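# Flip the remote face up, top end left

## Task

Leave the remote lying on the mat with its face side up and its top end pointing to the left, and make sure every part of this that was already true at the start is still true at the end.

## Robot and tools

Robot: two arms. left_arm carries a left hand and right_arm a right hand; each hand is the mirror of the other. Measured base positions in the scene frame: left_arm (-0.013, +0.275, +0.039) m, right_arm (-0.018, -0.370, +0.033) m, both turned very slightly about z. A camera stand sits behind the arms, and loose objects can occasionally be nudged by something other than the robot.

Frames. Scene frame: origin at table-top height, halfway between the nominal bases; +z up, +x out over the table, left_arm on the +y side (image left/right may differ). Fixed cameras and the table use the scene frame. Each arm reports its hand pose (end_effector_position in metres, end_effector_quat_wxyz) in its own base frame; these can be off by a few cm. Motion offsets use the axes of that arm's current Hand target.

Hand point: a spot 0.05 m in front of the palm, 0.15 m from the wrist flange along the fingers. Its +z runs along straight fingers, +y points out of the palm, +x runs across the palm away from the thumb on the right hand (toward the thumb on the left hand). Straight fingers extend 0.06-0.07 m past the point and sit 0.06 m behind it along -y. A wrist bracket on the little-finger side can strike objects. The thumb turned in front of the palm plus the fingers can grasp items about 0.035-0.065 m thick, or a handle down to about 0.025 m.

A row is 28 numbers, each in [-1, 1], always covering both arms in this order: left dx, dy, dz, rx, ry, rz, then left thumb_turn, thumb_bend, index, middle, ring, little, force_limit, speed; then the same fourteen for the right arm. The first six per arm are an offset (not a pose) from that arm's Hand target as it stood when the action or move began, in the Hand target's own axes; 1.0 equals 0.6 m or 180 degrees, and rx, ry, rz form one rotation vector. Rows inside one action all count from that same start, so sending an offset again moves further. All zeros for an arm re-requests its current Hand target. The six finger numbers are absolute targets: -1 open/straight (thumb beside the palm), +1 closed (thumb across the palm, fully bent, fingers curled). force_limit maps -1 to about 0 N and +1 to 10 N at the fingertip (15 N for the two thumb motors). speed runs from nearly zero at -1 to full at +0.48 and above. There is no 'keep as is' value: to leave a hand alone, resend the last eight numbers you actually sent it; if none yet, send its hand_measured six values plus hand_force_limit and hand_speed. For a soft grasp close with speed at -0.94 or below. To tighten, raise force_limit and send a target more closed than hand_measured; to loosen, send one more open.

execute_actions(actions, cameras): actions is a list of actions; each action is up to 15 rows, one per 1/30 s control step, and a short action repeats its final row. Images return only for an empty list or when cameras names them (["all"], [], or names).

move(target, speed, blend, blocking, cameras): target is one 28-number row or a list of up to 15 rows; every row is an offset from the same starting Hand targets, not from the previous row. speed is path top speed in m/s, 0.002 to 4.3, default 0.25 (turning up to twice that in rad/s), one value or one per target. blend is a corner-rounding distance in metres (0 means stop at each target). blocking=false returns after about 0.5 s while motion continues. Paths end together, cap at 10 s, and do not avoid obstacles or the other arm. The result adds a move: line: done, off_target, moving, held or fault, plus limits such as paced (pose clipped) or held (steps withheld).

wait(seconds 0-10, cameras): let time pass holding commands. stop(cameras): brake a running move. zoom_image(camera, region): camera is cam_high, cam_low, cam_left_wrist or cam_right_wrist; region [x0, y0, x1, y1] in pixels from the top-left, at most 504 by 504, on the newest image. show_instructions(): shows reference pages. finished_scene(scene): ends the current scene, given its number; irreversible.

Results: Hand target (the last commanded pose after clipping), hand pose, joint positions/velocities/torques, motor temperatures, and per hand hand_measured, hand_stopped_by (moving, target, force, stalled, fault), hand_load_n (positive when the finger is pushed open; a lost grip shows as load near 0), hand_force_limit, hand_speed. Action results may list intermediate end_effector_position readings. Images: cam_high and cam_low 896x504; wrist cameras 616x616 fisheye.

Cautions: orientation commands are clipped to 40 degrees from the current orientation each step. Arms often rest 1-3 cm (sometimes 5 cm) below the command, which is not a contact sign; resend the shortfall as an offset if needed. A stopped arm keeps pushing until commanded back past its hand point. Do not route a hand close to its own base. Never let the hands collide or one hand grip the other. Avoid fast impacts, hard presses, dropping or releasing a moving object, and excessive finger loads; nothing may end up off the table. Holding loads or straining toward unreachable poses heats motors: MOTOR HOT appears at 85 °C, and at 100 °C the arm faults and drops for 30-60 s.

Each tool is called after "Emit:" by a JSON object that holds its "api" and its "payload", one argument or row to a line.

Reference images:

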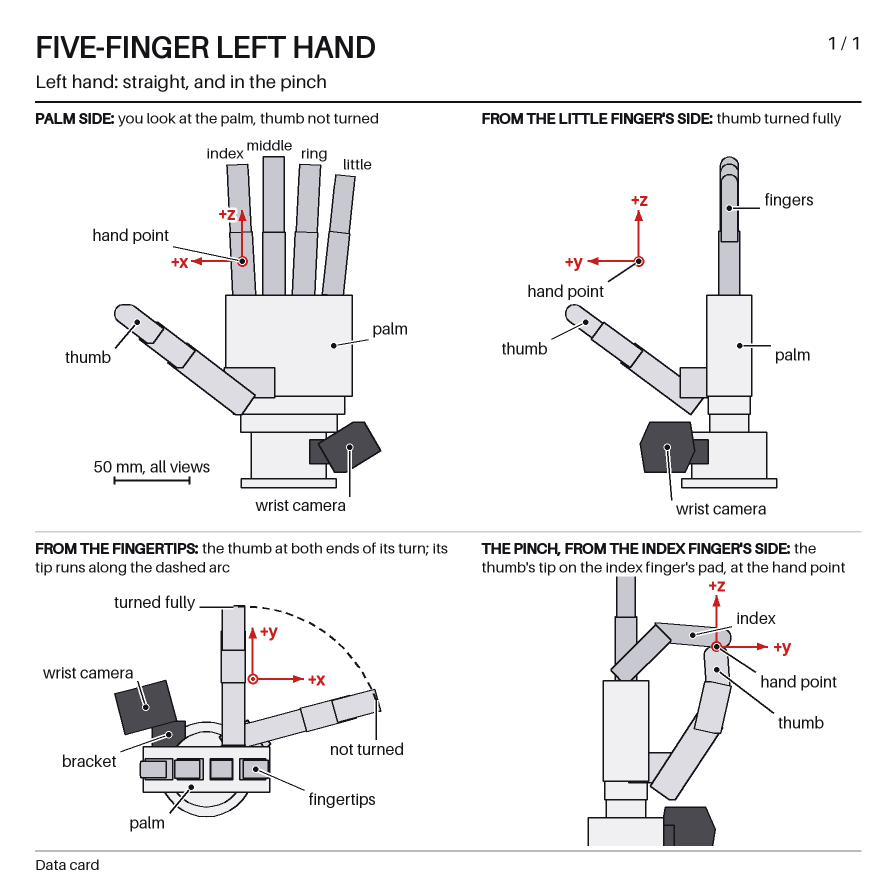

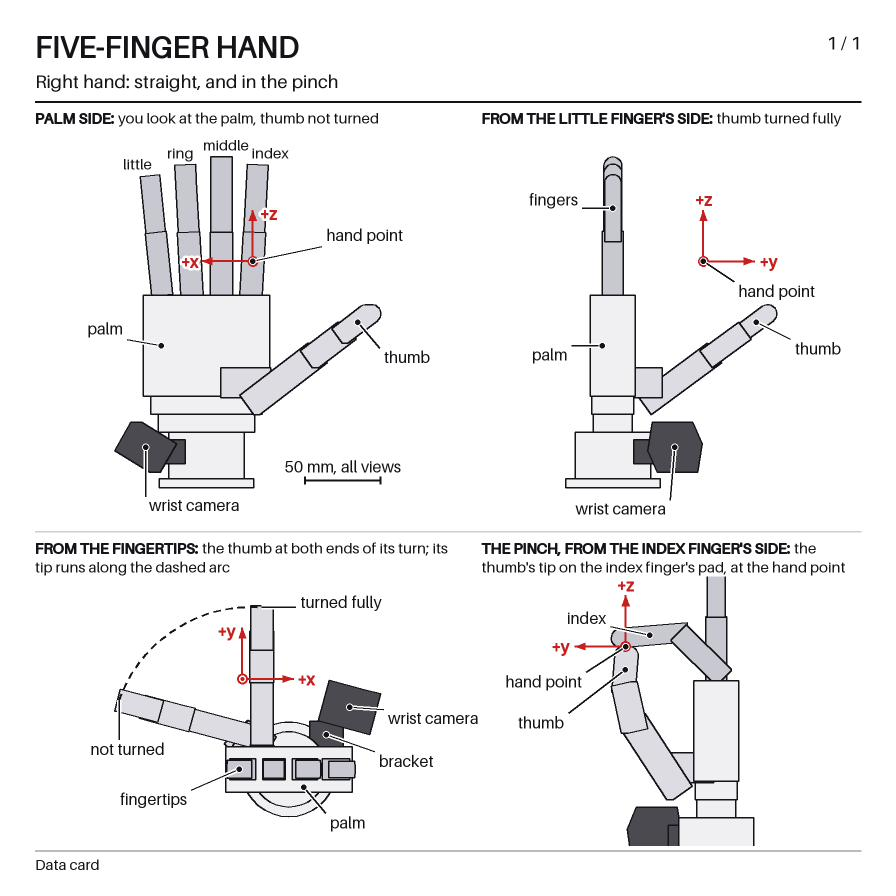

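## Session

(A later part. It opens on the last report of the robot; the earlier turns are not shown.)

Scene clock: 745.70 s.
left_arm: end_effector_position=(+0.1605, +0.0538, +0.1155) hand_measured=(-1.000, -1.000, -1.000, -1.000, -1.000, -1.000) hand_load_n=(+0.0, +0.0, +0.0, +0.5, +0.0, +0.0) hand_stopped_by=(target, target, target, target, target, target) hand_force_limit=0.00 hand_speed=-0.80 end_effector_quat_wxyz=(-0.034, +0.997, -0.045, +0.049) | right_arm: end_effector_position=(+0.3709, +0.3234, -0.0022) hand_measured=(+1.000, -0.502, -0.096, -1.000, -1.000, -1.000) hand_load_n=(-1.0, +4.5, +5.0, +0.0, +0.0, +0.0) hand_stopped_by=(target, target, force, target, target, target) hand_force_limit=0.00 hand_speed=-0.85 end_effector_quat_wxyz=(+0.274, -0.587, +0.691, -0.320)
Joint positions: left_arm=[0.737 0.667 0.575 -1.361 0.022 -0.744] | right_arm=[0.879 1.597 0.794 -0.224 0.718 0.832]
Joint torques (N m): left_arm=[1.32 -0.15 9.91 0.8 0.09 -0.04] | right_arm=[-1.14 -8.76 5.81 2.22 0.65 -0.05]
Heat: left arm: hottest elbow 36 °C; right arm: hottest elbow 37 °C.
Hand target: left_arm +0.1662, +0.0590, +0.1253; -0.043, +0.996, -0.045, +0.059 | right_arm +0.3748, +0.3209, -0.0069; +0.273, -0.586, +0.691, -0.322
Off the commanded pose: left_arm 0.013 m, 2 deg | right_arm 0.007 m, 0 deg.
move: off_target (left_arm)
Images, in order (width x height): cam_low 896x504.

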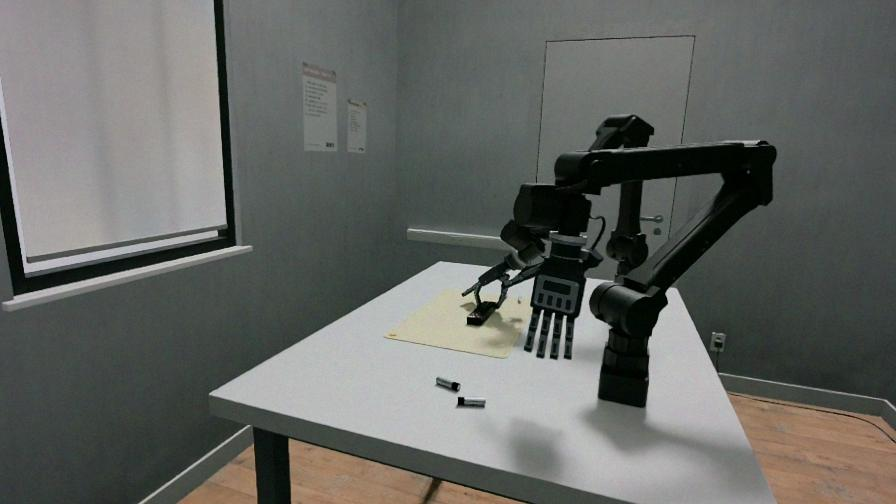

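Emit:
{"api": "move", "payload": {
  "target": [
    [0,0,0,0,0,0,-1,-1,-1,-1,-1,-1,0,-0.8,0,0,0,0,0,0,1,-0.8,-0.3,-1,-1,-1,0,-0.7],
    [0,0,0,0,0,0,-1,-1,-1,-1,-1,-1,0,-0.8,0,0,0,0,0,0,1,-1,-0.35,-1,-1,-1,0,-0.3],
    [0,0,0,0,0,0,-1,-1,-1,-1,-1,-1,0,-0.8,0,-0.1532,-0.1286,0,0,0,1,-1,-0.35,-1,-1,-1,0,-0.3]
  ],
  "speed": 0.1,
  "cameras": ["cam_high","cam_low","cam_right_wrist"]
}}

Emit:
{"api": "zoom_image", "payload": {
  "camera": "cam_high",
  "region": [390, 180, 550, 350]
}}

Emit:
{"api": "zoom_image", "payload": {
  "camera": "cam_low",
  "region": [380, 240, 560, 380]
}}

Scene clock: 764.47 s.
left_arm: end_effector_position=(+0.1605, +0.0538, +0.1155) hand_measured=(-1.000, -1.000, -1.000, -1.000, -1.000, -1.000) hand_load_n=(+0.0, +0.0, +0.0, +0.0, +0.0, +0.0) hand_stopped_by=(target, target, target, target, target, target) hand_force_limit=0.00 hand_speed=-0.80 end_effector_quat_wxyz=(-0.034, +0.997, -0.045, +0.049) | right_arm: end_effector_position=(+0.3619, +0.3121, +0.0913) hand_measured=(+1.000, -1.000, -0.350, -1.000, -1.000, -1.000) hand_load_n=(+0.0, +0.0, +0.0, +0.0, +0.0, +0.0) hand_stopped_by=(target, target, target, target, target, target) hand_force_limit=0.00 hand_speed=-0.30 end_effector_quat_wxyz=(+0.258, -0.595, +0.690, -0.323)
Joint positions: left_arm=[0.737 0.667 0.575 -1.361 0.022 -0.744] | right_arm=[0.878 1.401 0.895 -0.558 0.718 0.832]
Joint torques (N m): left_arm=[1.08 0.5 9.76 0.84 0.06 0] | right_arm=[-0.91 -9.11 10.17 1.09 0.66 -0.07]
Heat: left arm: hottest elbow 36 °C; right arm: hottest elbow 36 °C.
Hand target: left_arm +0.1662, +0.0590, +0.1253; -0.043, +0.996, -0.045, +0.059 | right_arm +0.3749, +0.3210, +0.1132; +0.273, -0.586, +0.691, -0.322
Off the commanded pose: left_arm 0.013 m, 2 deg | right_arm 0.027 m, 2 deg.
move: off_target (left_arm, right_arm)
Images, in order (width x height): cam_high 896x504, cam_low 896x504, cam_right_wrist 616x616.

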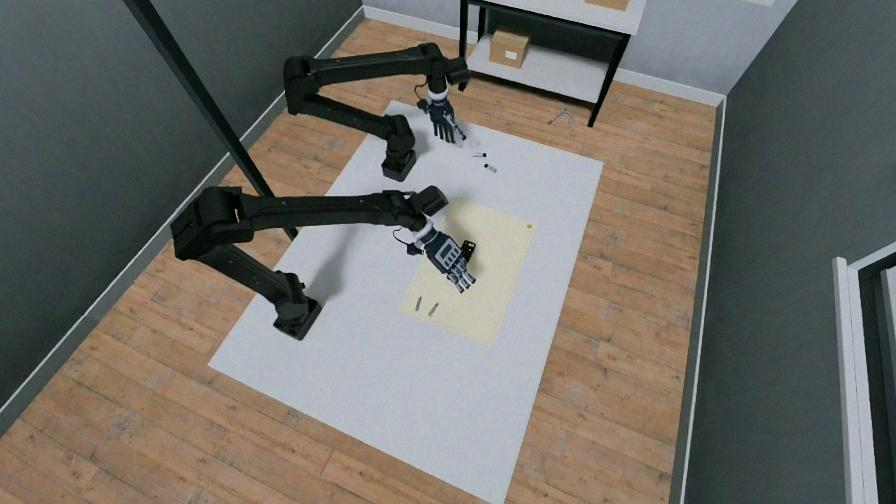

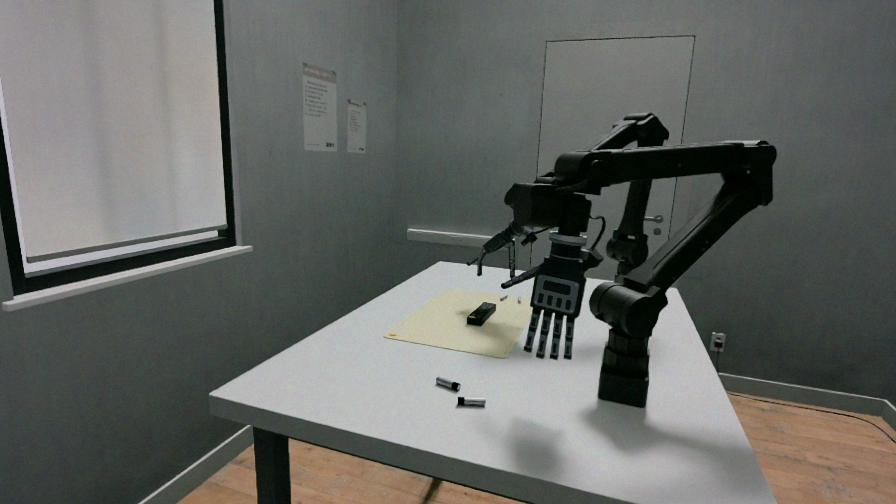

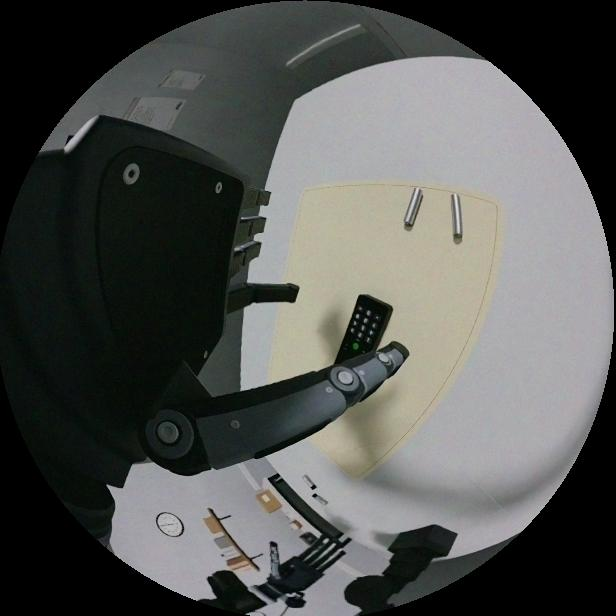

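Scaled by 2.965 from the camera's 896x504 image, which has a finer 1280x720 frame.

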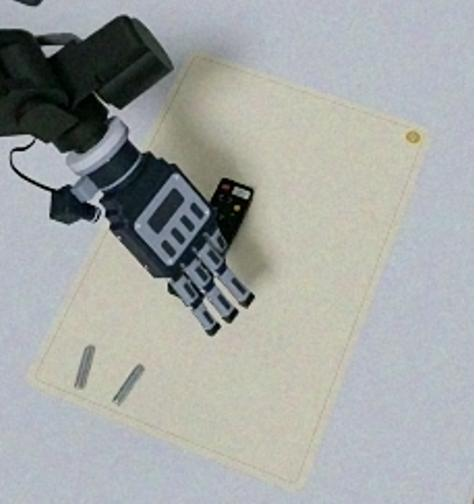

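Scaled by 2.800 from the camera's 896x504 image, which has a finer 1280x720 frame.

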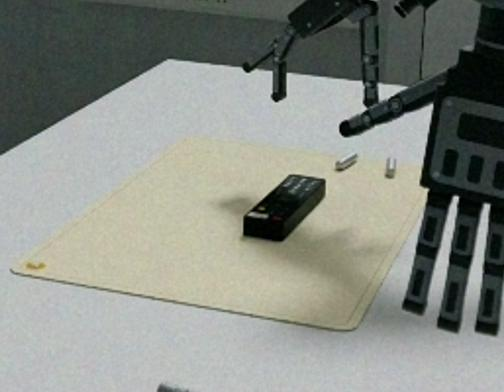

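Emit:
{"api": "move", "payload": {
  "target": [0,0,0,0,0,0,-1,-1,-1,-1,-1,-1,0,-0.8,0.1587,0.0278,-0.1628,0,0,0,1,-1,-0.35,-1,-1,-1,0,-0.3],
  "speed": 0.25,
  "cameras": ["cam_high"]
}}

Emit:
{"api": "zoom_image", "payload": {
  "camera": "cam_high",
  "region": [390, 180, 550, 350]
}}

Scene clock: 773.70 s.
left_arm: end_effector_position=(+0.1605, +0.0538, +0.1155) hand_measured=(-1.000, -1.000, -1.000, -1.000, -1.000, -1.000) hand_load_n=(+0.0, +0.0, +0.0, +0.0, +0.0, +0.0) hand_stopped_by=(target, target, target, target, target, target) hand_force_limit=0.00 hand_speed=-0.80 end_effector_quat_wxyz=(-0.034, +0.997, -0.045, +0.049) | right_arm: end_effector_position=(+0.2783, +0.2405, +0.1632) hand_measured=(+1.000, -1.000, -0.350, -1.000, -1.000, -1.000) hand_load_n=(+0.0, +0.0, +0.5, +0.0, +0.0, +0.0) hand_stopped_by=(target, target, target, target, target, target) hand_force_limit=0.00 hand_speed=-0.30 end_effector_quat_wxyz=(+0.273, -0.586, +0.691, -0.323)
Joint positions: left_arm=[0.737 0.667 0.575 -1.361 0.022 -0.744] | right_arm=[0.949 1.002 0.773 -0.857 0.76 0.916]
Joint torques (N m): left_arm=[0.91 0.26 9.8 0.81 0.04 -0.03] | right_arm=[0.56 -4.19 7.68 1.07 0.76 0.13]
Heat: left arm: hottest elbow 36 °C; right arm: hottest elbow 38 °C.
Hand target: left_arm +0.1662, +0.0590, +0.1253; -0.043, +0.996, -0.045, +0.059 | right_arm +0.2749, +0.2410, +0.1632; +0.273, -0.586, +0.691, -0.322
Off the commanded pose: left_arm 0.013 m, 2 deg | right_arm 0.003 m, 0 deg.
move: off_target (left_arm)
Images, in order (width x height): cam_high 896x504.

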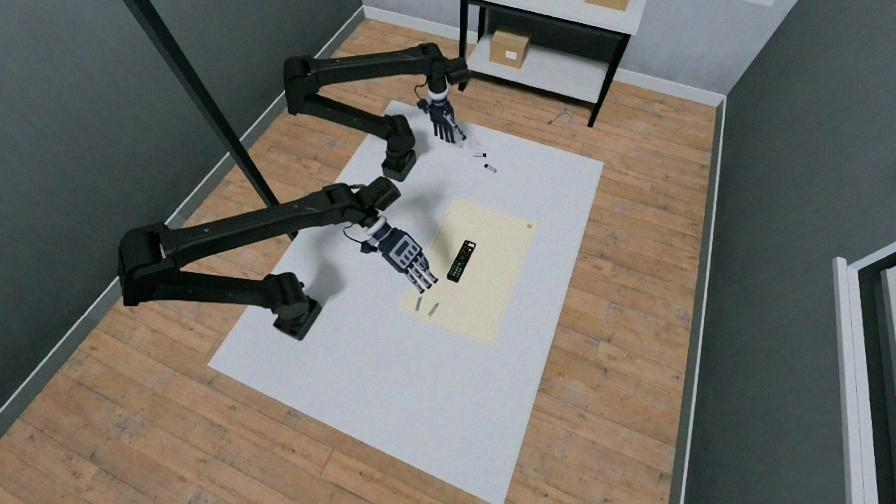

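Scaled by 2.965 from the camera's 896x504 image, which has a finer 1280x720 frame.

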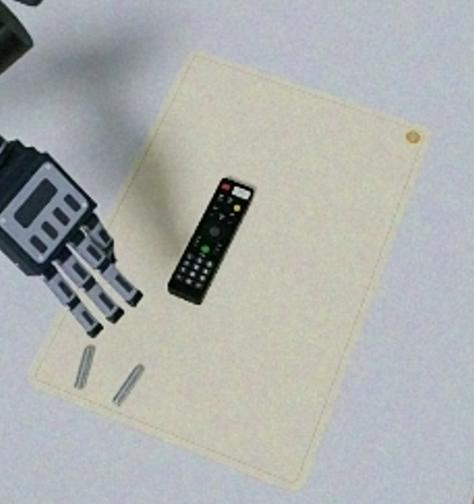

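Emit:
{"api": "finished_scene", "payload": {
  "scene": 1
}}

The scene is finished: the task was done.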